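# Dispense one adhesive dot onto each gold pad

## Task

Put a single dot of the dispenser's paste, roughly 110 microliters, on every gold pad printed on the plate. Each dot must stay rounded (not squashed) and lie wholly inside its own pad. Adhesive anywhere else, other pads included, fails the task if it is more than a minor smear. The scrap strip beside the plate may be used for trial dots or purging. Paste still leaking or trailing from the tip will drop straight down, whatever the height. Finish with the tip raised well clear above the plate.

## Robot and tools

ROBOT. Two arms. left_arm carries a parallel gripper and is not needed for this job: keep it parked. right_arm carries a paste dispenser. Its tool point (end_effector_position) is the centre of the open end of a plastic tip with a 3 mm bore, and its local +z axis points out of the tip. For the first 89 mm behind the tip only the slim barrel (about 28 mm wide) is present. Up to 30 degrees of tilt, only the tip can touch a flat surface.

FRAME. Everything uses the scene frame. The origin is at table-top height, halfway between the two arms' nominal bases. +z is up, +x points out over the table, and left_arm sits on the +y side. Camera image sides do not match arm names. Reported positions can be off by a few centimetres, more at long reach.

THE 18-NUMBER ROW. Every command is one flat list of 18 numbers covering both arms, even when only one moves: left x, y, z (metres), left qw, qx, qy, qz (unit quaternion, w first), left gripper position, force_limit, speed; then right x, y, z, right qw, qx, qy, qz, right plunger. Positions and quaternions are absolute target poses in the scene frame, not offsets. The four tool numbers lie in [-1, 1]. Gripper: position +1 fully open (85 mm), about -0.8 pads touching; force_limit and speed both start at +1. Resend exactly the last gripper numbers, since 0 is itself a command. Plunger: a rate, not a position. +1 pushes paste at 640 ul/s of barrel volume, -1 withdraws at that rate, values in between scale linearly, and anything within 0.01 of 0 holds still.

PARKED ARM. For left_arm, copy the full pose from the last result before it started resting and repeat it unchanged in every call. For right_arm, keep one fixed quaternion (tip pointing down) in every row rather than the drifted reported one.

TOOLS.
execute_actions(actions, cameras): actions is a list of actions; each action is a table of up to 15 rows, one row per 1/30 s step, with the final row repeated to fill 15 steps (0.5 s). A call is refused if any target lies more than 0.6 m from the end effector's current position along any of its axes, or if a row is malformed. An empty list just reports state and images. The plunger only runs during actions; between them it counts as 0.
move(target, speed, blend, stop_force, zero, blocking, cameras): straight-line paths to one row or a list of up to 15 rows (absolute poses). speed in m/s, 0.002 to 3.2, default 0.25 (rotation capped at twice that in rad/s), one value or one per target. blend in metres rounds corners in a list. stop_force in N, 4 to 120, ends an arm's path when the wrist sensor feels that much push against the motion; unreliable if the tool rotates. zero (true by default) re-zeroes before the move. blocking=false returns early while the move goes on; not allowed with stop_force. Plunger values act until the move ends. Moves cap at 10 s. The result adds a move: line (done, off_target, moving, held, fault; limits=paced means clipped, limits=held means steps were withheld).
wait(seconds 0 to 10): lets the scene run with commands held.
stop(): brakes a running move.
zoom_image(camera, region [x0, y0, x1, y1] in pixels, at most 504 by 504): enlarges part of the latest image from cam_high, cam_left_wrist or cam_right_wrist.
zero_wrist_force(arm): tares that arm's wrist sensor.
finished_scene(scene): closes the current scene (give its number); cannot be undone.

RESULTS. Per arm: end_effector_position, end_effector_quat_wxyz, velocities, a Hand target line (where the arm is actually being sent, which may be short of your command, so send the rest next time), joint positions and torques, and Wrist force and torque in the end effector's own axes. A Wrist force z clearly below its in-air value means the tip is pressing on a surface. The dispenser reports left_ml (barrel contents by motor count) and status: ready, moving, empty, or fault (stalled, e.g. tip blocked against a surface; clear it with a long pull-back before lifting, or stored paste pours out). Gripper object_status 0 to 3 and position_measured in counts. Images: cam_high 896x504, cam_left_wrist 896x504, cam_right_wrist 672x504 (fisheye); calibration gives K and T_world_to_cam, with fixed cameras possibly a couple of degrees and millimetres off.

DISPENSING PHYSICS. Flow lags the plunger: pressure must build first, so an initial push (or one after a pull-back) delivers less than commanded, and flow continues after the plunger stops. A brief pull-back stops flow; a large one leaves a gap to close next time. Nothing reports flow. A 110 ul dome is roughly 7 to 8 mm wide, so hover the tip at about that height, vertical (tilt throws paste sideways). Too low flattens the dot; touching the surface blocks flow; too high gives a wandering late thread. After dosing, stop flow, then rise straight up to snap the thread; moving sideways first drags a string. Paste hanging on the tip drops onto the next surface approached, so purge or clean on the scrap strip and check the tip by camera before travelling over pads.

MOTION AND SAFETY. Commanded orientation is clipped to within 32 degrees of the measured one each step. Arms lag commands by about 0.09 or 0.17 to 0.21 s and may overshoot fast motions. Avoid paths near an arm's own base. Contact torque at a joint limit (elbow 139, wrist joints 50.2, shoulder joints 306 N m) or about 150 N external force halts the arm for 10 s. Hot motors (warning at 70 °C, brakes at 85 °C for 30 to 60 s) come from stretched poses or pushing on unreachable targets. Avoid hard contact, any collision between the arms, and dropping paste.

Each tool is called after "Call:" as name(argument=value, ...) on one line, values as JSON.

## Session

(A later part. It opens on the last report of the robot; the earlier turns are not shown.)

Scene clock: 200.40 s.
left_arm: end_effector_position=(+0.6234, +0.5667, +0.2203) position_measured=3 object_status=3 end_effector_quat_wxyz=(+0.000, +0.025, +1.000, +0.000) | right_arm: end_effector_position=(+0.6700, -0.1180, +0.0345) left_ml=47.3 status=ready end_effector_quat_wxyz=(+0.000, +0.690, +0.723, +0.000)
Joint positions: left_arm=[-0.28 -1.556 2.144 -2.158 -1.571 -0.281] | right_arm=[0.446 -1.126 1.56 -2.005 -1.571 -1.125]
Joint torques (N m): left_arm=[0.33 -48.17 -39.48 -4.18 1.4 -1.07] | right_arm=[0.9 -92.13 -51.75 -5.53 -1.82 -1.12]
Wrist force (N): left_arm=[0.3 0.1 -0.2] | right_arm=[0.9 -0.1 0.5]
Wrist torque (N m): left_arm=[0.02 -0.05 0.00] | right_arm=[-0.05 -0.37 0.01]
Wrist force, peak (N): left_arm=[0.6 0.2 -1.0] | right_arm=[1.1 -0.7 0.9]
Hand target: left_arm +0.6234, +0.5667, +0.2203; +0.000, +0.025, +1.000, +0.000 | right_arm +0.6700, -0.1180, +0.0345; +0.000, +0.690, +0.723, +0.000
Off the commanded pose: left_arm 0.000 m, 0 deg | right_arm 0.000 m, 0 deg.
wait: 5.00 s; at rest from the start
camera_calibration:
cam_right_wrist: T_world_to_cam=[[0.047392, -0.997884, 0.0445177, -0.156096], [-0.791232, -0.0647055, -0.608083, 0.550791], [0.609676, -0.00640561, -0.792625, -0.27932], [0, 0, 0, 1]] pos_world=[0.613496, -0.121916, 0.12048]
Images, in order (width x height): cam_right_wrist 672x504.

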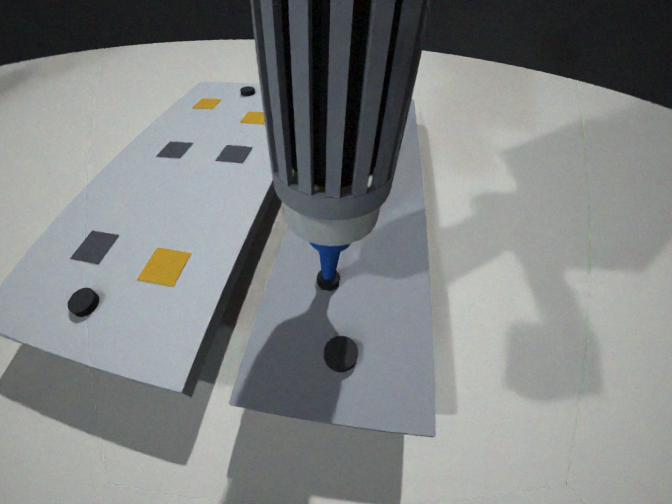

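Call:
move(target=[[0.6234, 0.5667, 0.2203, 0.0, 0.025, 1.0, 0.0, 1, 1, 1, 0.67, -0.118, 0.07, 0.0, 0.690, 0.723, 0.0, 0]], speed=0.05, cameras=["cam_right_wrist"])

Call:
zoom_image(camera="cam_right_wrist", region=[270, 220, 390, 340])

Call:
move(target=[[0.6234, 0.5667, 0.2203, 0.0, 0.025, 1.0, 0.0, 1, 1, 1, 0.70, -0.118, 0.07, 0.0, 0.690, 0.723, 0.0, 0]], speed=0.05, cameras=["cam_right_wrist"])

Call:
zoom_image(camera="cam_right_wrist", region=[270, 260, 390, 380])

Scene clock: 215.33 s.
left_arm: end_effector_position=(+0.6234, +0.5667, +0.2203) position_measured=3 object_status=3 end_effector_quat_wxyz=(+0.000, +0.025, +1.000, +0.000) | right_arm: end_effector_position=(+0.6700, -0.1180, +0.0703) left_ml=47.3 status=ready end_effector_quat_wxyz=(+0.000, +0.690, +0.723, +0.000)
Joint positions: left_arm=[-0.28 -1.556 2.144 -2.158 -1.571 -0.281] | right_arm=[0.446 -1.149 1.527 -1.948 -1.571 -1.125]
Joint torques (N m): left_arm=[0.98 -48.23 -37.54 -4.75 1.58 -0.94] | right_arm=[6.52 -62.75 -41.11 -6.36 -1.59 -0.79]
Wrist force (N): left_arm=[0.1 -0.2 -0.5] | right_arm=[0.5 -0.5 0.6]
Wrist torque (N m): left_arm=[-0.02 -0.01 0.00] | right_arm=[-0.17 -0.22 0.01]
Wrist force, peak (N): left_arm=[0.8 -0.3 -0.9] | right_arm=[1.1 -0.4 1.7]
Hand target: left_arm +0.6234, +0.5667, +0.2203; +0.000, +0.025, +1.000, +0.000 | right_arm +0.6700, -0.1180, +0.0700; +0.000, +0.690, +0.723, +0.000
Off the commanded pose: left_arm 0.000 m, 0 deg | right_arm 0.000 m, 0 deg.
move: done
camera_calibration:
cam_right_wrist: T_world_to_cam=[[0.0473015, -0.997891, 0.0444647, -0.157632], [-0.791104, -0.0646028, -0.608261, 0.572601], [0.60985, -0.00640456, -0.792491, -0.251132], [0, 0, 0, 1]] pos_world=[0.613596, -0.121916, 0.15628]
Images, in order (width x height): cam_right_wrist 672x504.

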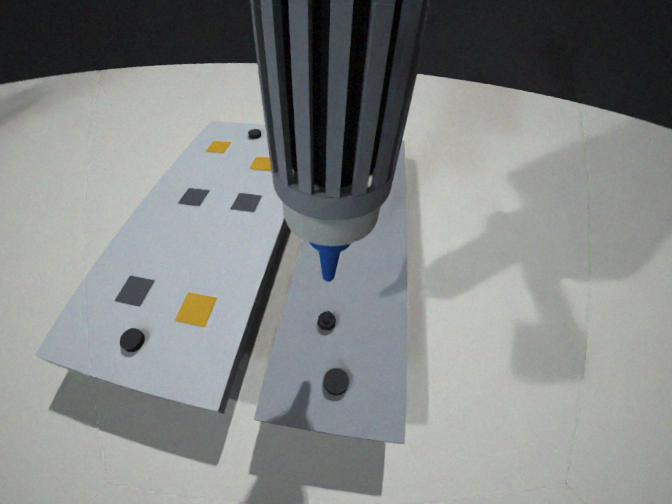

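Scaled by 4.200 from the camera's 672x504 image, which has a finer 960x720 frame.

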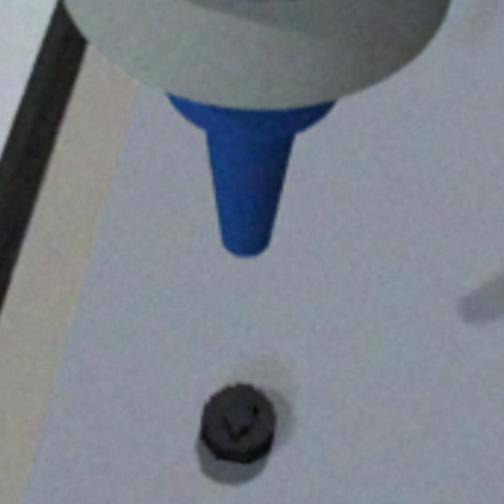

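Scene clock: 216.23 s.
left_arm: end_effector_position=(+0.6234, +0.5667, +0.2203) position_measured=3 object_status=3 end_effector_quat_wxyz=(+0.000, +0.025, +1.000, +0.000) | right_arm: end_effector_position=(+0.7001, -0.1182, +0.0699) left_ml=47.3 status=ready end_effector_quat_wxyz=(+0.000, +0.690, +0.723, +0.000) end_effector_velocity=(-0.003, +0.000, -0.001) end_effector_angular_velocity=(+0.000, +0.002, +0.002)
Joint positions: left_arm=[-0.28 -1.556 2.144 -2.158 -1.571 -0.281] | right_arm=[0.43 -1.112 1.472 -1.931 -1.571 -1.141]
Joint velocities: left_arm=[within noise] | right_arm=[0.001 -0.002 0.005 -0.001 0.001 -0.001]
Joint torques (N m): left_arm=[1.23 -48.61 -38.76 -4.27 1.3 -0.86] | right_arm=[13.71 -99.07 -42.69 -5.65 -1.49 1.6]
Wrist force (N): left_arm=[0.4 -0.1 -0.5] | right_arm=[0.9 -0.2 0.5]
Wrist torque (N m): left_arm=[-0.01 -0.07 0.00] | right_arm=[-0.07 -0.37 0.02]
Wrist force, peak (N): left_arm=[0.4 -0.2 -0.8] | right_arm=[0.9 -1.2 0.8]
Hand target: left_arm +0.6234, +0.5667, +0.2203; +0.000, +0.025, +1.000, +0.000 | right_arm +0.7000, -0.1180, +0.0700; +0.000, +0.690, +0.723, +0.000
Off the commanded pose: left_arm 0.000 m, 0 deg | right_arm 0.000 m, 0 deg.
move: done
camera_calibration:
cam_right_wrist: T_world_to_cam=[[0.0474171, -0.997877, 0.0446462, -0.159338], [-0.791365, -0.0648022, -0.6079, 0.596245], [0.609502, -0.00650663, -0.792758, -0.269554], [0, 0, 0, 1]] pos_world=[0.643696, -0.122116, 0.15588]
Images, in order (width x height): cam_right_wrist 672x504.

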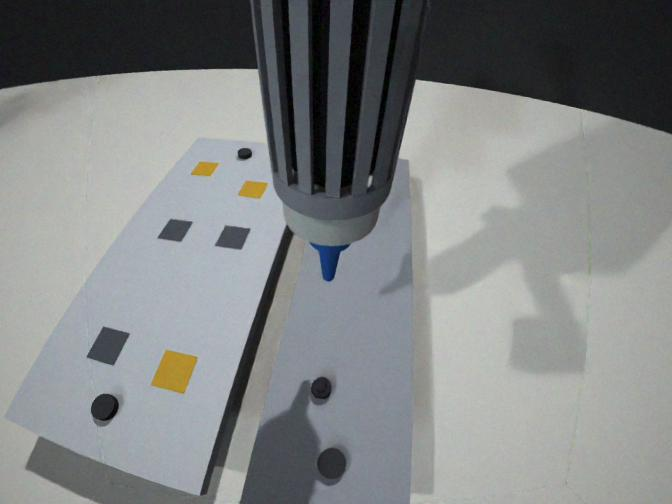

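Scaled by 4.200 from the camera's 672x504 image, which has a finer 960x720 frame.

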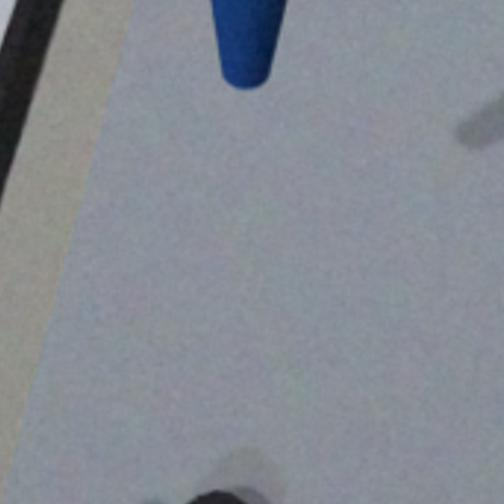

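Call:
zoom_image(camera="cam_right_wrist", region=[285, 350, 365, 430])

Scaled by 6.300 from the camera's 672x504 image, which has a finer 960x720 frame.

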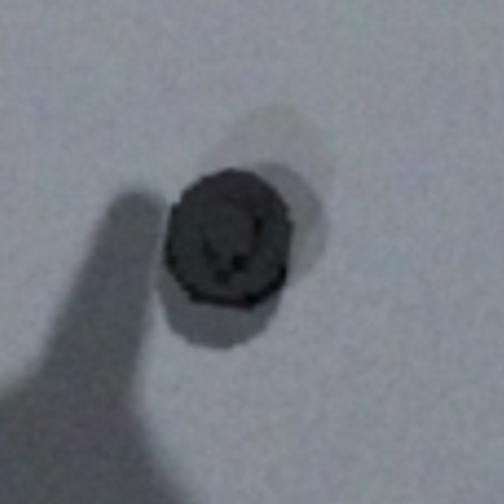

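Call:
move(target=[[0.6234, 0.5667, 0.2203, 0.0, 0.025, 1.0, 0.0, 1, 1, 1, 0.69, -0.118, 0.045, 0.0, 0.690, 0.723, 0.0, 0],[0.6234, 0.5667, 0.2203, 0.0, 0.025, 1.0, 0.0, 1, 1, 1, 0.69, -0.118, 0.0355, 0.0, 0.690, 0.723, 0.0, 0]], speed=0.05, cameras=["cam_right_wrist"])

Call:
zoom_image(camera="cam_right_wrist", region=[270, 220, 390, 340])

Call:
execute_actions(actions=[[[0.6234, 0.5667, 0.2203, 0.0, 0.025, 1.0, 0.0, 1, 1, 1, 0.69, -0.118, 0.0355, 0.0, 0.690, 0.723, 0.0, 0.34375]]], cameras=["cam_right_wrist"])

Call:
zoom_image(camera="cam_right_wrist", region=[270, 220, 390, 340])

Call:
wait(seconds=0.5, cameras=["cam_right_wrist"])

Call:
zoom_image(camera="cam_right_wrist", region=[270, 220, 390, 340])

Call:
wait(seconds=1, cameras=["cam_right_wrist"])

Call:
zoom_image(camera="cam_right_wrist", region=[270, 220, 390, 340])

Call:
wait(seconds=2, cameras=["cam_right_wrist"])

Call:
zoom_image(camera="cam_right_wrist", region=[270, 220, 390, 340])

Call:
wait(seconds=4, cameras=["cam_right_wrist"])

Call:
zoom_image(camera="cam_right_wrist", region=[270, 220, 390, 340])

Scene clock: 273.17 s.
left_arm: end_effector_position=(+0.6234, +0.5667, +0.2203) position_measured=3 object_status=3 end_effector_quat_wxyz=(+0.000, +0.025, +1.000, +0.000) | right_arm: end_effector_position=(+0.6899, -0.1180, +0.0352) left_ml=47.3 status=ready end_effector_quat_wxyz=(+0.000, +0.690, +0.723, +0.000)
Joint positions: left_arm=[-0.28 -1.556 2.144 -2.158 -1.571 -0.281] | right_arm=[0.436 -1.103 1.524 -1.991 -1.571 -1.135]
Joint torques (N m): left_arm=[4.91 -46.65 -35.83 -4.71 1.3 -1.03] | right_arm=[-2.88 -99.64 -54.79 -1.42 -0.36 0.03]
Wrist force (N): left_arm=[0.5 -0.2 -0.9] | right_arm=[1.1 0.0 0.5]
Wrist torque (N m): left_arm=[-0.03 -0.08 0.00] | right_arm=[0.01 -0.43 0.01]
Wrist force, peak (N): left_arm=[0.9 -0.3 -1.1] | right_arm=[1.5 -0.1 1.1]
Hand target: left_arm +0.6234, +0.5667, +0.2203; +0.000, +0.025, +1.000, +0.000 | right_arm +0.6900, -0.1180, +0.0355; +0.000, +0.690, +0.723, +0.000
Off the commanded pose: left_arm 0.000 m, 0 deg | right_arm 0.000 m, 0 deg.
move: done
camera_calibration:
cam_right_wrist: T_world_to_cam=[[0.0474144, -0.997877, 0.0446501, -0.157109], [-0.791317, -0.064803, -0.607962, 0.56713], [0.609565, -0.00650622, -0.79271, -0.29081], [0, 0, 0, 1]] pos_world=[0.633496, -0.121916, 0.12128]
Images, in order (width x height): cam_right_wrist 672x504.

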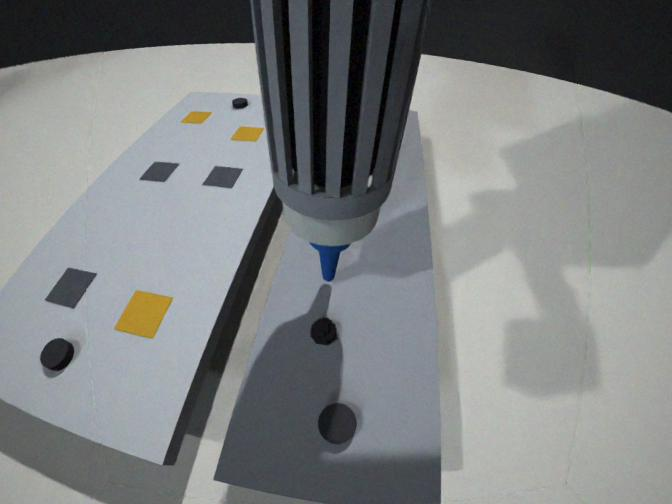

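Scaled by 4.200 from the camera's 672x504 image, which has a finer 960x720 frame.

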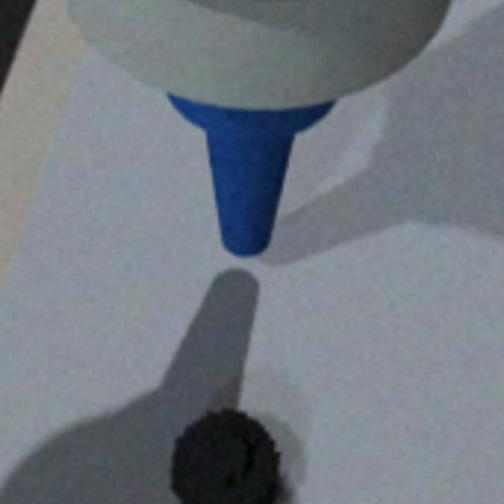

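Scene clock: 273.90 s.
left_arm: end_effector_position=(+0.6234, +0.5667, +0.2203) position_measured=3 object_status=3 end_effector_quat_wxyz=(+0.000, +0.025, +1.000, +0.000) | right_arm: end_effector_position=(+0.6900, -0.1180, +0.0355) left_ml=47.1 status=ready end_effector_quat_wxyz=(+0.000, +0.690, +0.723, +0.000)
Joint positions: left_arm=[-0.28 -1.556 2.144 -2.158 -1.571 -0.281] | right_arm=[0.436 -1.103 1.524 -1.991 -1.571 -1.135]
Joint torques (N m): left_arm=[2.67 -45.62 -36.26 -4.88 1.08 -1] | right_arm=[-14.35 -101.14 -52.37 -1.88 -0.19 -2.9]
Wrist force (N): left_arm=[0.2 -0.1 -0.5] | right_arm=[0.9 0.0 0.4]
Wrist torque (N m): left_arm=[-0.01 -0.03 0.00] | right_arm=[0.00 -0.34 0.01]
Wrist force, peak (N): left_arm=[0.1 0.0 -1.2] | right_arm=[1.2 -0.5 0.6]
Hand target: left_arm +0.6234, +0.5667, +0.2203; +0.000, +0.025, +1.000, +0.000 | right_arm +0.6900, -0.1180, +0.0355; +0.000, +0.690, +0.723, +0.000
Off the commanded pose: left_arm 0.000 m, 0 deg | right_arm 0.000 m, 0 deg.
camera_calibration:
cam_right_wrist: T_world_to_cam=[[0.047392, -0.997884, 0.0445177, -0.157093], [-0.791232, -0.0647055, -0.608083, 0.567285], [0.609676, -0.00640561, -0.792625, -0.290641], [0, 0, 0, 1]] pos_world=[0.633496, -0.121916, 0.12158]
Images, in order (width x height): cam_right_wrist 672x504.

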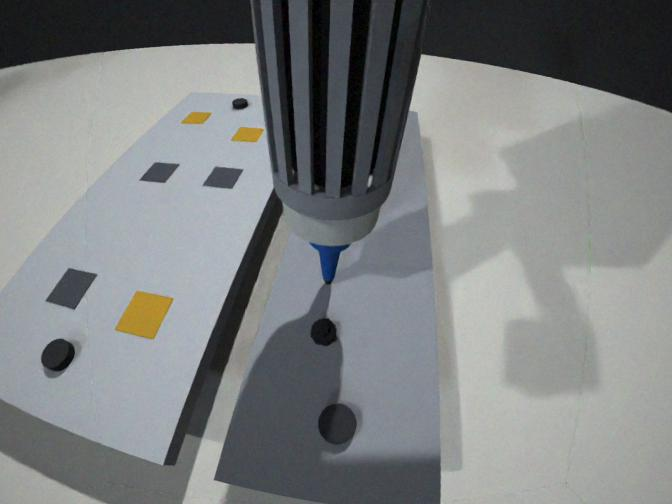

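Scaled by 4.200 from the camera's 672x504 image, which has a finer 960x720 frame.

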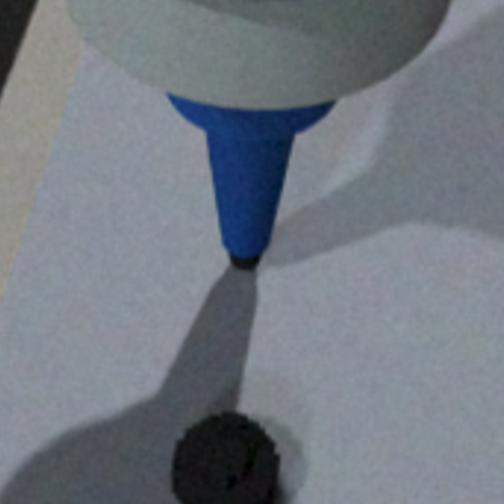

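Scene clock: 274.40 s.
left_arm: end_effector_position=(+0.6234, +0.5667, +0.2203) position_measured=3 object_status=3 end_effector_quat_wxyz=(+0.000, +0.025, +1.000, +0.000) | right_arm: end_effector_position=(+0.6900, -0.1180, +0.0355) left_ml=47.1 status=ready end_effector_quat_wxyz=(+0.000, +0.690, +0.723, +0.000)
Joint positions: left_arm=[-0.28 -1.556 2.144 -2.158 -1.571 -0.281] | right_arm=[0.436 -1.103 1.524 -1.991 -1.571 -1.135]
Joint torques (N m): left_arm=[4.39 -47.63 -36.55 -4.87 0.93 -1] | right_arm=[-15.69 -97.17 -51.35 -1.66 -0.27 -3.12]
Wrist force (N): left_arm=[0.4 -0.2 -0.6] | right_arm=[1.1 -0.2 0.4]
Wrist torque (N m): left_arm=[-0.02 -0.06 0.00] | right_arm=[-0.06 -0.41 0.01]
Wrist force, peak (N): left_arm=[0.2 0.0 -1.2] | right_arm=[1.1 -0.2 1.0]
Hand target: left_arm +0.6234, +0.5667, +0.2203; +0.000, +0.025, +1.000, +0.000 | right_arm +0.6900, -0.1180, +0.0355; +0.000, +0.690, +0.723, +0.000
Off the commanded pose: left_arm 0.000 m, 0 deg | right_arm 0.000 m, 0 deg.
wait: 0.50 s; at rest by 0.17 s
camera_calibration:
cam_right_wrist: T_world_to_cam=[[0.047392, -0.997884, 0.0445177, -0.157093], [-0.791232, -0.0647055, -0.608083, 0.567285], [0.609676, -0.00640561, -0.792625, -0.290641], [0, 0, 0, 1]] pos_world=[0.633496, -0.121916, 0.12158]
Images, in order (width x height): cam_right_wrist 672x504.

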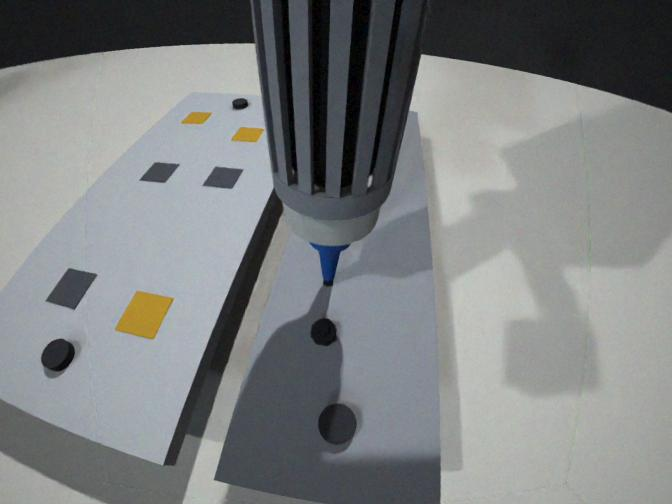

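Scaled by 4.200 from the camera's 672x504 image, which has a finer 960x720 frame.

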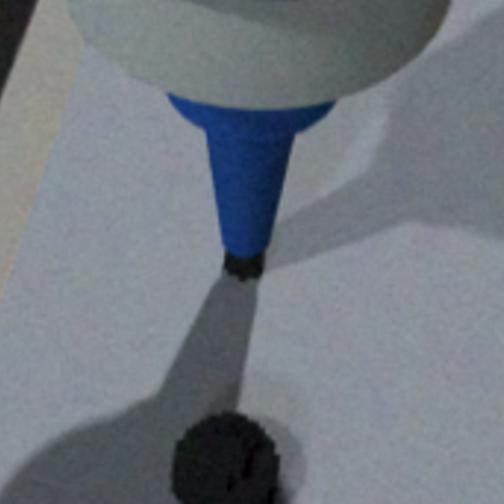

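Scene clock: 275.40 s.
left_arm: end_effector_position=(+0.6234, +0.5667, +0.2203) position_measured=3 object_status=3 end_effector_quat_wxyz=(+0.000, +0.025, +1.000, +0.000) | right_arm: end_effector_position=(+0.6900, -0.1180, +0.0355) left_ml=47.1 status=ready end_effector_quat_wxyz=(+0.000, +0.690, +0.723, +0.000)
Joint positions: left_arm=[-0.28 -1.556 2.144 -2.158 -1.571 -0.281] | right_arm=[0.436 -1.103 1.524 -1.991 -1.571 -1.135]
Joint torques (N m): left_arm=[4.15 -48.47 -36.78 -4.91 0.86 -1.2] | right_arm=[-13.69 -99.87 -48.74 -2.15 -0.17 -3.24]
Wrist force (N): left_arm=[0.4 0.0 -0.7] | right_arm=[1.0 -0.1 0.6]
Wrist torque (N m): left_arm=[0.01 -0.05 0.00] | right_arm=[-0.04 -0.38 0.01]
Wrist force, peak (N): left_arm=[0.7 0.2 -1.2] | right_arm=[1.3 -0.1 1.1]
Hand target: left_arm +0.6234, +0.5667, +0.2203; +0.000, +0.025, +1.000, +0.000 | right_arm +0.6900, -0.1180, +0.0355; +0.000, +0.690, +0.723, +0.000
Off the commanded pose: left_arm 0.000 m, 0 deg | right_arm 0.000 m, 0 deg.
wait: 1.00 s; at rest by 0.17 s
camera_calibration:
cam_right_wrist: T_world_to_cam=[[0.047392, -0.997884, 0.0445177, -0.157093], [-0.791232, -0.0647055, -0.608083, 0.567285], [0.609676, -0.00640561, -0.792625, -0.290641], [0, 0, 0, 1]] pos_world=[0.633496, -0.121916, 0.12158]
Images, in order (width x height): cam_right_wrist 672x504.

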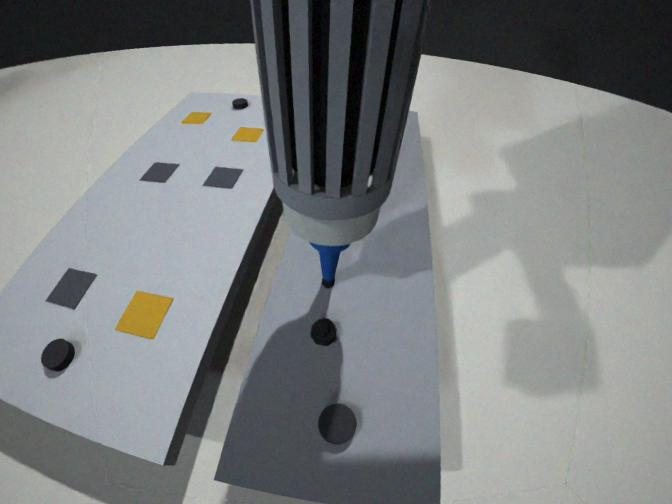

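Scaled by 4.200 from the camera's 672x504 image, which has a finer 960x720 frame.

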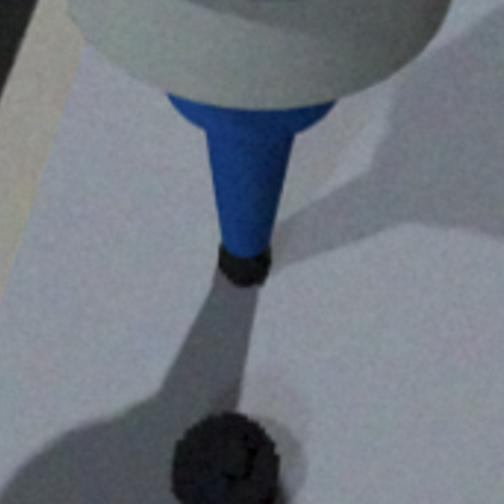

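Scene clock: 277.40 s.
left_arm: end_effector_position=(+0.6234, +0.5667, +0.2203) position_measured=3 object_status=3 end_effector_quat_wxyz=(+0.000, +0.025, +1.000, +0.000) | right_arm: end_effector_position=(+0.6900, -0.1180, +0.0355) left_ml=47.1 status=ready end_effector_quat_wxyz=(+0.000, +0.690, +0.723, +0.000)
Joint positions: left_arm=[-0.28 -1.556 2.144 -2.158 -1.571 -0.281] | right_arm=[0.436 -1.103 1.524 -1.991 -1.571 -1.135]
Joint torques (N m): left_arm=[3.78 -47.25 -36.67 -4.71 1.14 -1.09] | right_arm=[-15.3 -100.26 -43.22 -3.56 -0.88 -2.87]
Wrist force (N): left_arm=[0.4 -0.1 -0.8] | right_arm=[1.1 -0.3 0.7]
Wrist torque (N m): left_arm=[0.00 -0.05 0.00] | right_arm=[-0.08 -0.42 0.01]
Wrist force, peak (N): left_arm=[0.6 -0.2 -1.2] | right_arm=[1.2 -0.5 0.9]
Hand target: left_arm +0.6234, +0.5667, +0.2203; +0.000, +0.025, +1.000, +0.000 | right_arm +0.6900, -0.1180, +0.0355; +0.000, +0.690, +0.723, +0.000
Off the commanded pose: left_arm 0.000 m, 0 deg | right_arm 0.000 m, 0 deg.
wait: 2.00 s; at rest by 0.17 s
camera_calibration:
cam_right_wrist: T_world_to_cam=[[0.047392, -0.997884, 0.0445177, -0.157093], [-0.791232, -0.0647055, -0.608083, 0.567285], [0.609676, -0.00640561, -0.792625, -0.290641], [0, 0, 0, 1]] pos_world=[0.633496, -0.121916, 0.12158]
Images, in order (width x height): cam_right_wrist 672x504.

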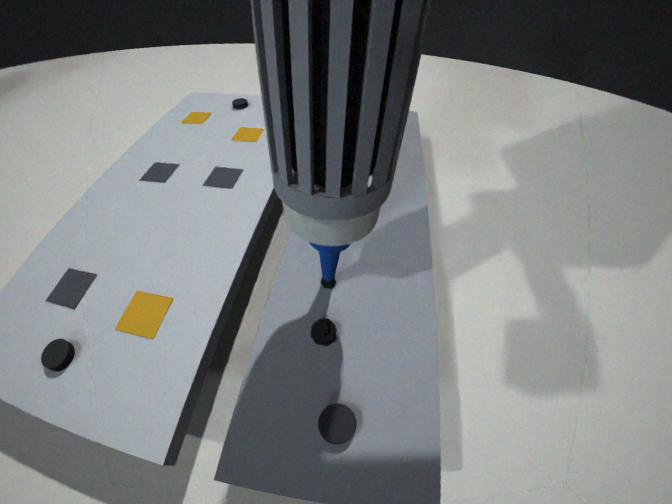

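Scaled by 4.200 from the camera's 672x504 image, which has a finer 960x720 frame.

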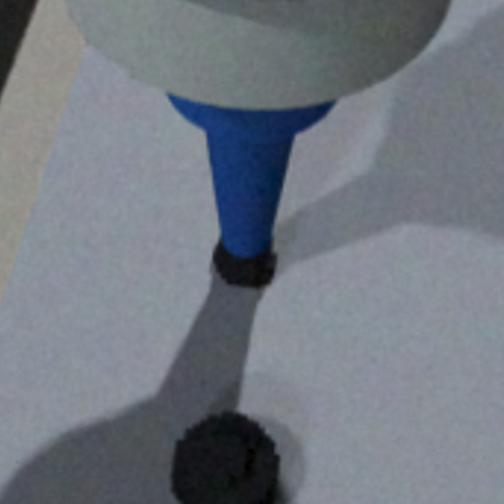

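Scene clock: 281.40 s.
left_arm: end_effector_position=(+0.6234, +0.5667, +0.2203) position_measured=3 object_status=3 end_effector_quat_wxyz=(+0.000, +0.025, +1.000, +0.000) | right_arm: end_effector_position=(+0.6900, -0.1180, +0.0355) left_ml=47.1 status=ready end_effector_quat_wxyz=(+0.000, +0.690, +0.723, +0.000)
Joint positions: left_arm=[-0.28 -1.556 2.144 -2.158 -1.571 -0.281] | right_arm=[0.436 -1.103 1.524 -1.991 -1.571 -1.135]
Joint torques (N m): left_arm=[4.75 -48.42 -36.53 -4.86 0.89 -1.21] | right_arm=[-15.56 -97.37 -43.97 -5.43 -0.48 -2.88]
Wrist force (N): left_arm=[0.4 0.0 -0.8] | right_arm=[1.2 -0.2 0.3]
Wrist torque (N m): left_arm=[0.00 -0.06 0.00] | right_arm=[-0.08 -0.45 0.01]
Wrist force, peak (N): left_arm=[0.5 0.0 -1.3] | right_arm=[1.2 -0.6 0.9]
Hand target: left_arm +0.6234, +0.5667, +0.2203; +0.000, +0.025, +1.000, +0.000 | right_arm +0.6900, -0.1180, +0.0355; +0.000, +0.690, +0.723, +0.000
Off the commanded pose: left_arm 0.000 m, 0 deg | right_arm 0.000 m, 0 deg.
wait: 4.00 s; at rest by 0.17 s
camera_calibration:
cam_right_wrist: T_world_to_cam=[[0.047392, -0.997884, 0.0445177, -0.157089], [-0.791232, -0.0647055, -0.608083, 0.567224], [0.609676, -0.00640561, -0.792625, -0.290721], [0, 0, 0, 1]] pos_world=[0.633496, -0.121916, 0.12148]
Images, in order (width x height): cam_right_wrist 672x504.

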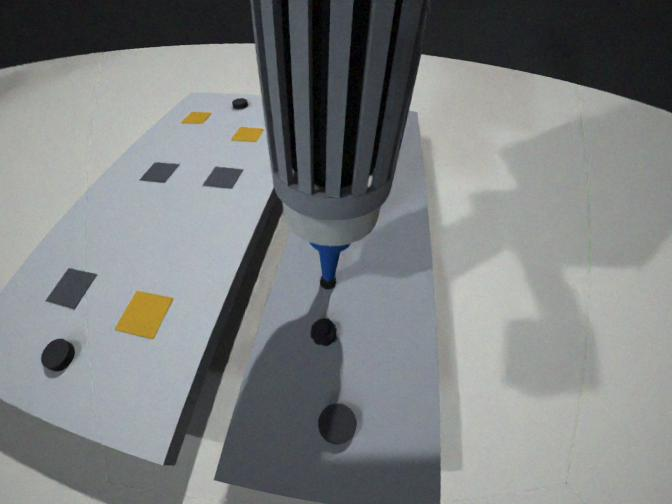

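Scaled by 4.200 from the camera's 672x504 image, which has a finer 960x720 frame.

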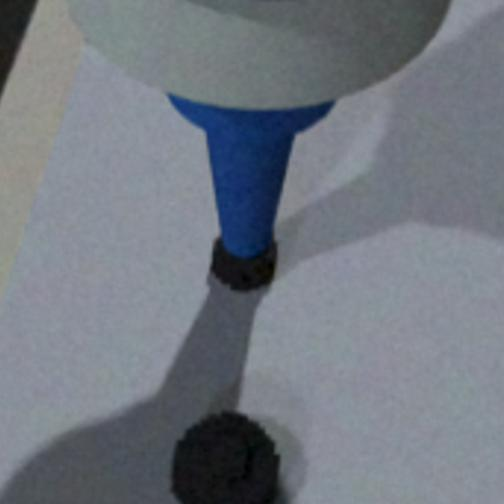

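Call:
move(target=[[0.6234, 0.5667, 0.2203, 0.0, 0.025, 1.0, 0.0, 1, 1, 1, 0.69, -0.118, 0.07, 0.0, 0.690, 0.723, 0.0, 0]], speed=0.05, cameras=["cam_right_wrist"])

Call:
zoom_image(camera="cam_right_wrist", region=[270, 260, 390, 380])

Call:
move(target=[[0.6234, 0.5667, 0.2203, 0.0, 0.025, 1.0, 0.0, 1, 1, 1, 0.72, -0.118, 0.07, 0.0, 0.690, 0.723, 0.0, 0]], speed=0.05, cameras=["cam_right_wrist"])

Call:
zoom_image(camera="cam_right_wrist", region=[260, 350, 380, 470])

Scene clock: 299.60 s.
left_arm: end_effector_position=(+0.6234, +0.5667, +0.2203) position_measured=3 object_status=3 end_effector_quat_wxyz=(+0.000, +0.025, +1.000, +0.000) | right_arm: end_effector_position=(+0.6900, -0.1180, +0.0703) left_ml=47.1 status=ready end_effector_quat_wxyz=(+0.000, +0.690, +0.723, +0.000)
Joint positions: left_arm=[-0.28 -1.556 2.144 -2.158 -1.571 -0.281] | right_arm=[0.436 -1.125 1.491 -1.937 -1.571 -1.135]
Joint torques (N m): left_arm=[4.6 -46.44 -37.39 -5.12 0.89 -1.28] | right_arm=[-13.89 -65.04 -41.01 -6.47 -0.26 -2.7]
Wrist force (N): left_arm=[0.4 -0.2 -0.7] | right_arm=[0.7 -0.3 0.5]
Wrist torque (N m): left_arm=[-0.03 -0.07 0.00] | right_arm=[-0.10 -0.28 0.02]
Wrist force, peak (N): left_arm=[0.7 0.1 -1.2] | right_arm=[0.9 -0.4 1.8]
Hand target: left_arm +0.6234, +0.5667, +0.2203; +0.000, +0.025, +1.000, +0.000 | right_arm +0.6900, -0.1180, +0.0700; +0.000, +0.690, +0.723, +0.000
Off the commanded pose: left_arm 0.000 m, 0 deg | right_arm 0.000 m, 0 deg.
move: done
camera_calibration:
cam_right_wrist: T_world_to_cam=[[0.0473015, -0.997891, 0.0444647, -0.158578], [-0.791104, -0.0646028, -0.608261, 0.588423], [0.60985, -0.00640456, -0.792491, -0.263329], [0, 0, 0, 1]] pos_world=[0.633596, -0.121916, 0.15628]
Images, in order (width x height): cam_right_wrist 672x504.

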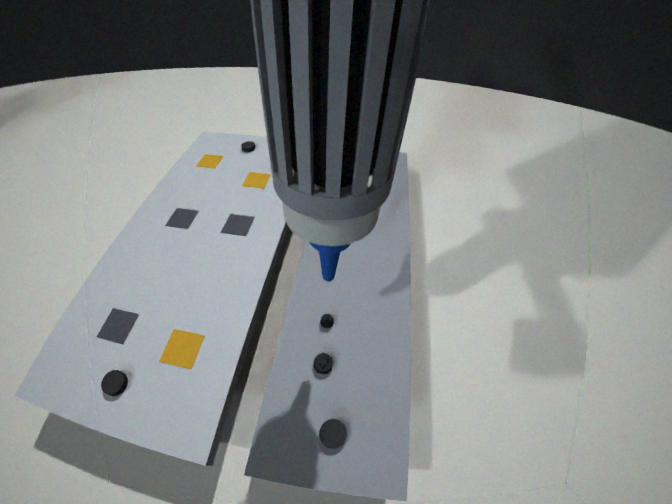

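Scaled by 4.200 from the camera's 672x504 image, which has a finer 960x720 frame.

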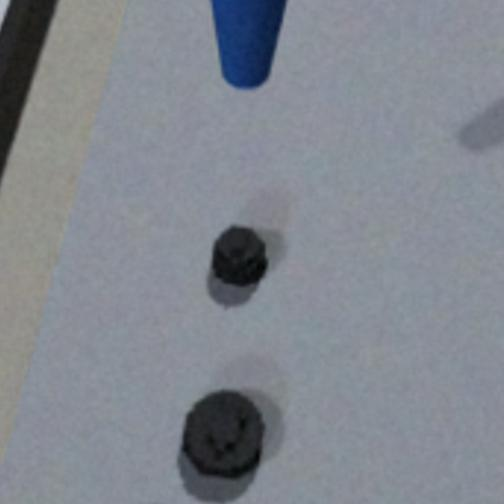

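Scene clock: 300.50 s.
left_arm: end_effector_position=(+0.6234, +0.5667, +0.2203) position_measured=3 object_status=3 end_effector_quat_wxyz=(+0.000, +0.025, +1.000, +0.000) | right_arm: end_effector_position=(+0.7201, -0.1182, +0.0699) left_ml=47.1 status=ready end_effector_quat_wxyz=(+0.000, +0.690, +0.723, +0.000)
Joint positions: left_arm=[-0.28 -1.556 2.144 -2.158 -1.571 -0.281] | right_arm=[0.421 -1.088 1.435 -1.918 -1.571 -1.15]
Joint torques (N m): left_arm=[5.06 -47.04 -37.38 -5.26 0.97 -1.28] | right_arm=[13.15 -102.57 -41.87 -5.37 -0.16 1.83]
Wrist force (N): left_arm=[0.2 -0.3 -0.5] | right_arm=[1.2 0.0 0.1]
Wrist torque (N m): left_arm=[-0.04 -0.03 0.00] | right_arm=[-0.01 -0.47 0.03]
Wrist force, peak (N): left_arm=[0.4 -0.3 -1.3] | right_arm=[1.0 -1.4 0.7]
Hand target: left_arm +0.6234, +0.5667, +0.2203; +0.000, +0.025, +1.000, +0.000 | right_arm +0.7200, -0.1180, +0.0700; +0.000, +0.690, +0.723, +0.000
Off the commanded pose: left_arm 0.000 m, 0 deg | right_arm 0.000 m, 0 deg.
move: done
camera_calibration:
cam_right_wrist: T_world_to_cam=[[0.0474171, -0.997877, 0.0446462, -0.160287], [-0.791365, -0.0648022, -0.6079, 0.612072], [0.609502, -0.00650663, -0.792758, -0.281744], [0, 0, 0, 1]] pos_world=[0.663696, -0.122116, 0.15588]
Images, in order (width x height): cam_right_wrist 672x504.

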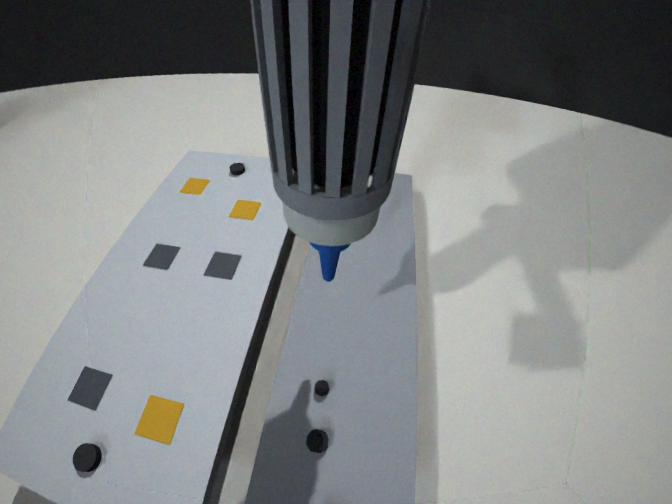

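Scaled by 4.200 from the camera's 672x504 image, which has a finer 960x720 frame.

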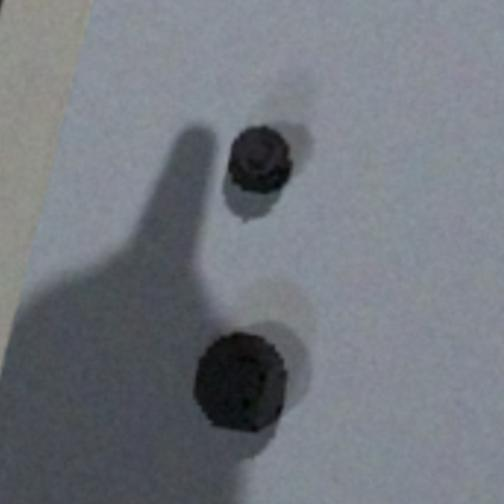

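Call:
move(target=[[0.6234, 0.5667, 0.2203, 0.0, 0.025, 1.0, 0.0, 1, 1, 1, 0.67, -0.085, 0.2, 0.0, 0.690, 0.723, 0.0, 0]], speed=0.15, cameras=["cam_right_wrist"])

Call:
zoom_image(camera="cam_right_wrist", region=[300, 240, 430, 370])

Call:
zoom_image(camera="cam_right_wrist", region=[320, 340, 420, 440])

Call:
zoom_image(camera="cam_right_wrist", region=[230, 220, 350, 340])

Call:
zoom_image(camera="cam_right_wrist", region=[220, 320, 340, 440])

Scene clock: 354.73 s.
left_arm: end_effector_position=(+0.6234, +0.5667, +0.2203) position_measured=3 object_status=3 end_effector_quat_wxyz=(+0.000, +0.025, +1.000, +0.000) | right_arm: end_effector_position=(+0.6699, -0.0848, +0.2002) left_ml=47.1 status=ready end_effector_quat_wxyz=(+0.000, +0.690, +0.723, +0.000)
Joint positions: left_arm=[-0.28 -1.556 2.144 -2.158 -1.571 -0.281] | right_arm=[0.478 -1.171 1.322 -1.722 -1.571 -1.093]
Joint torques (N m): left_arm=[5.35 -45.8 -41.08 -4.98 0.93 -1.2] | right_arm=[-18.15 -66.57 -44.26 -6.4 0.35 -3.31]
Wrist force (N): left_arm=[0.1 0.1 -1.0] | right_arm=[0.7 0.1 0.7]
Wrist torque (N m): left_arm=[0.02 0.00 0.00] | right_arm=[-0.01 -0.28 0.03]
Wrist force, peak (N): left_arm=[0.5 -0.1 -1.5] | right_arm=[0.4 0.4 2.8]
Hand target: left_arm +0.6234, +0.5667, +0.2203; +0.000, +0.025, +1.000, +0.000 | right_arm +0.6700, -0.0850, +0.2000; +0.000, +0.690, +0.723, +0.000
Off the commanded pose: left_arm 0.000 m, 0 deg | right_arm 0.000 m, 0 deg.
move: done
camera_calibration:
cam_right_wrist: T_world_to_cam=[[0.0473041, -0.997891, 0.0444608, -0.130369], [-0.791152, -0.064602, -0.608198, 0.653606], [0.609788, -0.00640497, -0.792539, -0.147802], [0, 0, 0, 1]] pos_world=[0.613396, -0.0888161, 0.28618]
Images, in order (width x height): cam_right_wrist 672x504.

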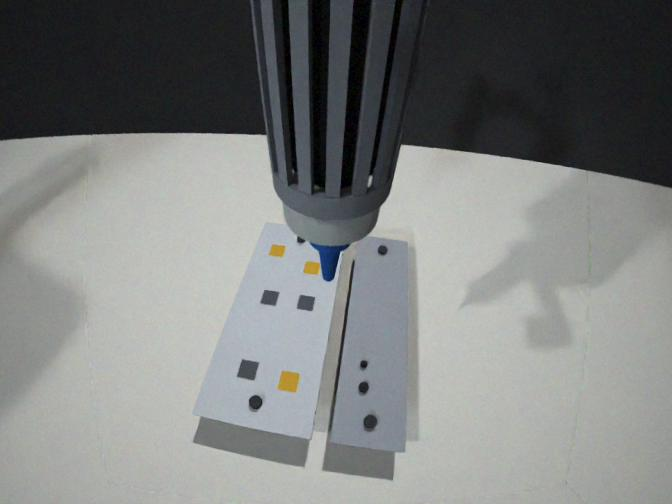

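Scaled by 3.877 from the camera's 672x504 image, which has a finer 960x720 frame.

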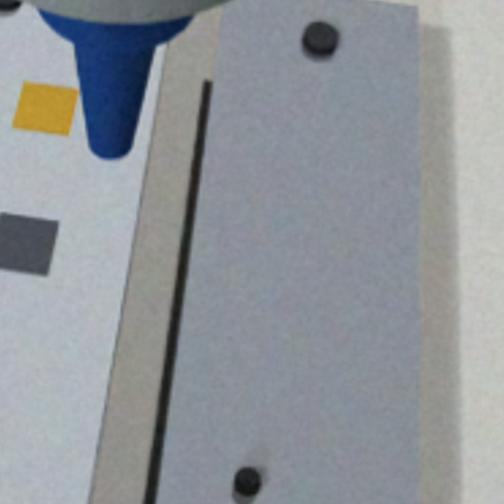

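Scaled by 5.040 from the camera's 672x504 image, which has a finer 960x720 frame.

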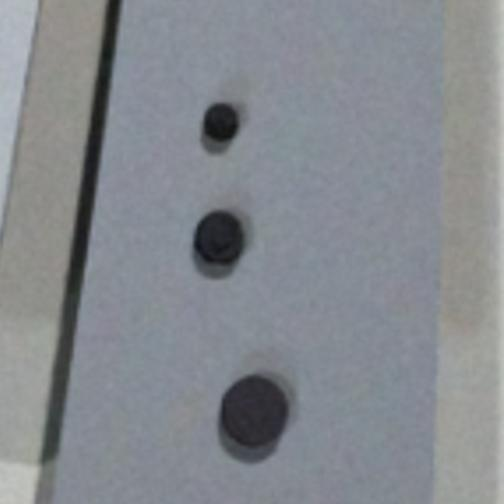

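Scaled by 4.200 from the camera's 672x504 image, which has a finer 960x720 frame.

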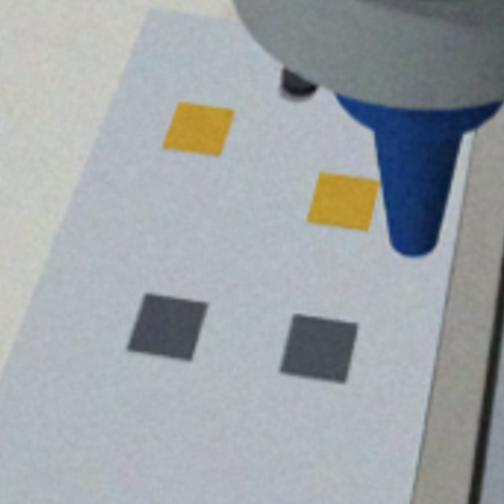

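Scaled by 4.200 from the camera's 672x504 image, which has a finer 960x720 frame.

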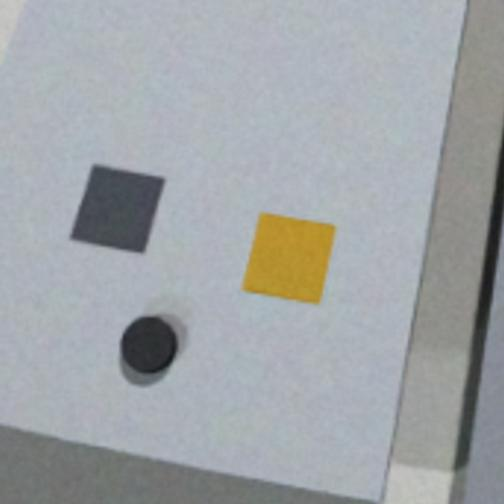

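Call:
move(target=[[0.6234, 0.5667, 0.2203, 0.0, 0.025, 1.0, 0.0, 1, 1, 1, 0.7012, -0.0538, 0.07, 0.0, 0.690, 0.723, 0.0, 0]], speed=0.12, cameras=["cam_right_wrist"])

Call:
zoom_image(camera="cam_right_wrist", region=[260, 330, 380, 450])

Call:
move(target=[[0.6234, 0.5667, 0.2203, 0.0, 0.025, 1.0, 0.0, 1, 1, 1, 0.7012, -0.0538, 0.037, 0.0, 0.690, 0.723, 0.0, 0]], speed=0.05, cameras=["cam_right_wrist"])

Call:
zoom_image(camera="cam_right_wrist", region=[270, 220, 390, 340])

Call:
move(target=[[0.6234, 0.5667, 0.2203, 0.0, 0.025, 1.0, 0.0, 1, 1, 1, 0.7012, -0.0538, 0.025, 0.0, 0.690, 0.723, 0.0, 0]], speed=0.004, stop_force=4, cameras=["cam_right_wrist"])

Call:
zoom_image(camera="cam_right_wrist", region=[270, 220, 390, 340])

Scene clock: 406.53 s.
left_arm: end_effector_position=(+0.6234, +0.5667, +0.2203) position_measured=3 object_status=3 end_effector_quat_wxyz=(+0.000, +0.025, +1.000, +0.000) | right_arm: end_effector_position=(+0.7011, -0.0538, +0.0698) left_ml=47.1 status=ready end_effector_quat_wxyz=(+0.000, +0.690, +0.723, +0.000)
Joint positions: left_arm=[-0.28 -1.556 2.144 -2.158 -1.571 -0.281] | right_arm=[0.489 -1.047 1.371 -1.895 -1.571 -1.082]
Joint torques (N m): left_arm=[9.85 -45.75 -43.03 -5.3 0.43 -1.59] | right_arm=[4.75 -102.32 -56.77 -1.42 1.79 1.99]
Wrist force (N): left_arm=[0.2 -0.1 -1.0] | right_arm=[1.2 0.1 0.6]
Wrist torque (N m): left_arm=[-0.01 -0.01 0.00] | right_arm=[0.06 -0.44 0.00]
Wrist force, peak (N): left_arm=[0.2 0.0 -1.8] | right_arm=[1.1 0.3 2.7]
Hand target: left_arm +0.6234, +0.5667, +0.2203; +0.000, +0.025, +1.000, +0.000 | right_arm +0.7012, -0.0538, +0.0700; +0.000, +0.690, +0.723, +0.000
Off the commanded pose: left_arm 0.000 m, 0 deg | right_arm 0.000 m, 0 deg.
move: done
camera_calibration:
cam_right_wrist: T_world_to_cam=[[0.047336, -0.997883, 0.0445889, -0.0950617], [-0.791322, -0.0647035, -0.607966, 0.601198], [0.609565, -0.00650548, -0.79271, -0.269792], [0, 0, 0, 1]] pos_world=[0.644696, -0.057716, 0.15588]
Images, in order (width x height): cam_right_wrist 672x504.

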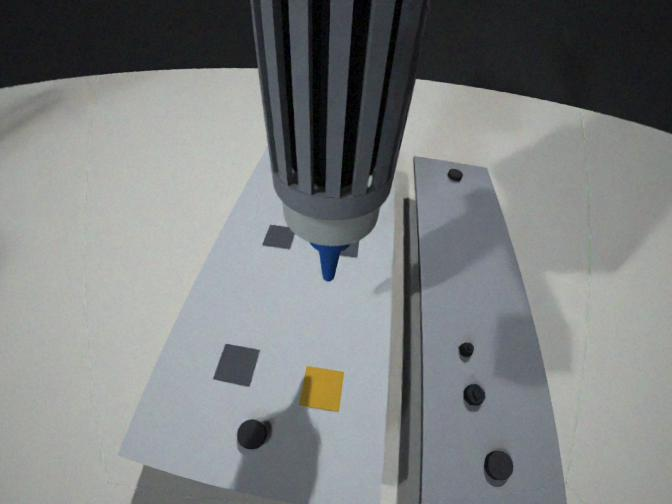

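Scaled by 4.200 from the camera's 672x504 image, which has a finer 960x720 frame.

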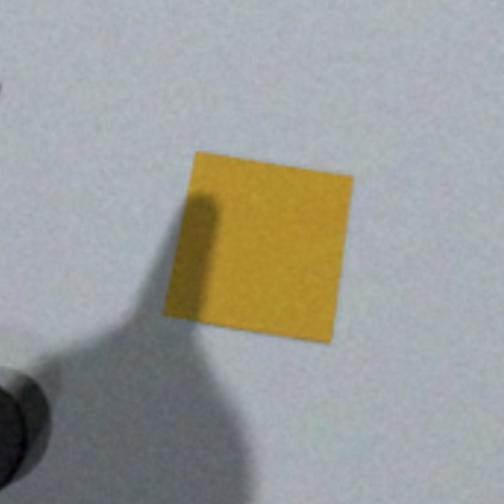

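Scene clock: 407.50 s.
left_arm: end_effector_position=(+0.6234, +0.5667, +0.2203) position_measured=3 object_status=3 end_effector_quat_wxyz=(+0.000, +0.025, +1.000, +0.000) | right_arm: end_effector_position=(+0.7011, -0.0538, +0.0367) left_ml=47.1 status=ready end_effector_quat_wxyz=(+0.000, +0.690, +0.723, +0.000)
Joint positions: left_arm=[-0.28 -1.556 2.144 -2.158 -1.571 -0.281] | right_arm=[0.489 -1.028 1.403 -1.946 -1.571 -1.082]
Joint torques (N m): left_arm=[7.72 -45.76 -43.02 -5.61 0.47 -1.6] | right_arm=[-14.12 -108.2 -56.56 -1.17 1.17 -3.03]
Wrist force (N): left_arm=[0.4 0.1 -1.4] | right_arm=[1.0 -0.3 0.9]
Wrist torque (N m): left_arm=[0.02 -0.05 0.00] | right_arm=[-0.13 -0.37 0.01]
Wrist force, peak (N): left_arm=[0.4 0.2 -1.5] | right_arm=[1.1 0.0 1.3]
Hand target: left_arm +0.6234, +0.5667, +0.2203; +0.000, +0.025, +1.000, +0.000 | right_arm +0.7012, -0.0538, +0.0370; +0.000, +0.690, +0.723, +0.000
Off the commanded pose: left_arm 0.000 m, 0 deg | right_arm 0.000 m, 0 deg.
move: done
camera_calibration:
cam_right_wrist: T_world_to_cam=[[0.0474144, -0.997877, 0.0446501, -0.0936435], [-0.791317, -0.064803, -0.607962, 0.581065], [0.609565, -0.00650622, -0.79271, -0.296031], [0, 0, 0, 1]] pos_world=[0.644696, -0.057716, 0.12278]
Images, in order (width x height): cam_right_wrist 672x504.

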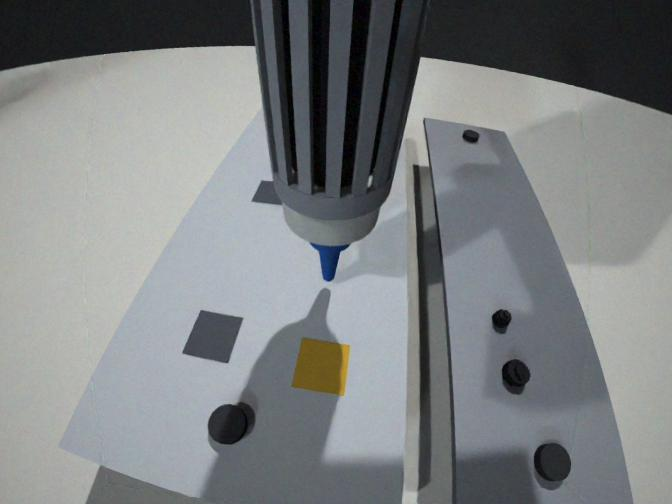

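Scaled by 4.200 from the camera's 672x504 image, which has a finer 960x720 frame.

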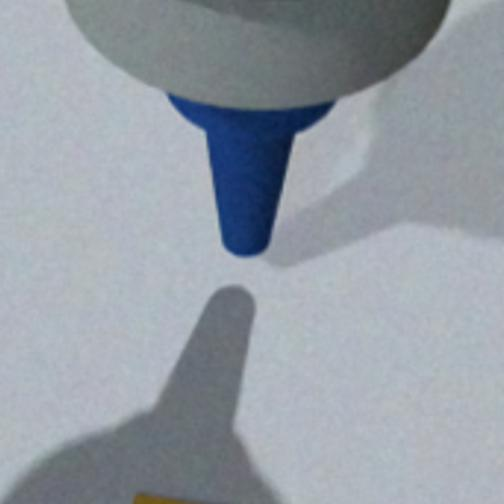

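Scene clock: 409.73 s.
left_arm: end_effector_position=(+0.6234, +0.5667, +0.2203) position_measured=3 object_status=3 end_effector_quat_wxyz=(+0.000, +0.025, +1.000, +0.000) | right_arm: end_effector_position=(+0.7012, -0.0538, +0.0312) left_ml=47.1 status=ready end_effector_quat_wxyz=(+0.000, +0.690, +0.723, +0.000)
Joint positions: left_arm=[-0.28 -1.556 2.144 -2.158 -1.571 -0.281] | right_arm=[0.489 -1.024 1.408 -1.955 -1.571 -1.082]
Joint torques (N m): left_arm=[7.8 -44.89 -44.06 -5.34 0.57 -1.39] | right_arm=[-14.35 -89.24 -49.63 -0.53 0.82 -2.95]
Wrist force (N): left_arm=[0.3 0.1 -1.3] | right_arm=[1.9 -0.5 -6.3]
Wrist torque (N m): left_arm=[0.03 -0.04 0.00] | right_arm=[-0.17 -0.47 0.02]
Wrist force, peak (N): left_arm=[0.6 -0.3 -1.4] | right_arm=[-0.2 -2.9 -11.9]
Hand target: left_arm +0.6234, +0.5667, +0.2203; +0.000, +0.025, +1.000, +0.000 | right_arm +0.7012, -0.0538, +0.0313; +0.000, +0.690, +0.723, +0.000
Off the commanded pose: left_arm 0.000 m, 0 deg | right_arm 0.006 m, 0 deg.
move: contact (right_arm)
camera_calibration:
cam_right_wrist: T_world_to_cam=[[0.0473265, -0.997884, 0.0445932, -0.093335], [-0.791237, -0.0646996, -0.608078, 0.577688], [0.609676, -0.00650557, -0.792624, -0.300472], [0, 0, 0, 1]] pos_world=[0.644696, -0.057716, 0.11728]
Images, in order (width x height): cam_right_wrist 672x504.

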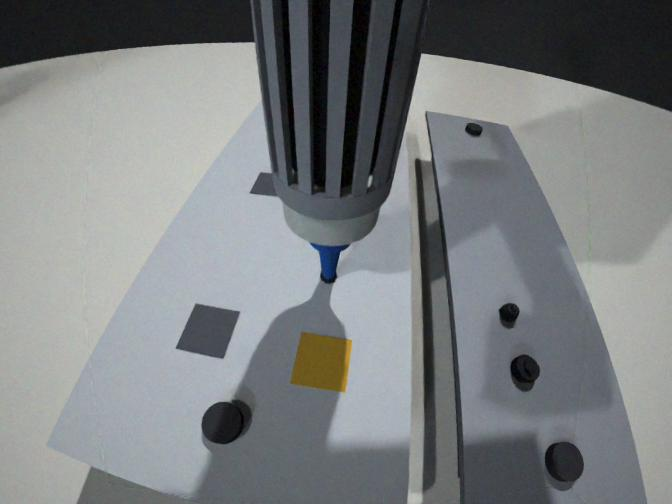

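Scaled by 4.200 from the camera's 672x504 image, which has a finer 960x720 frame.

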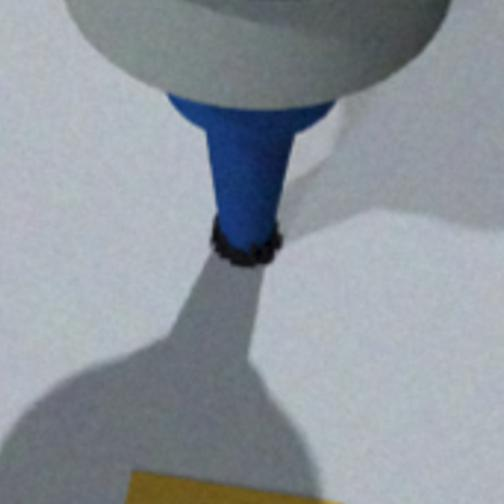

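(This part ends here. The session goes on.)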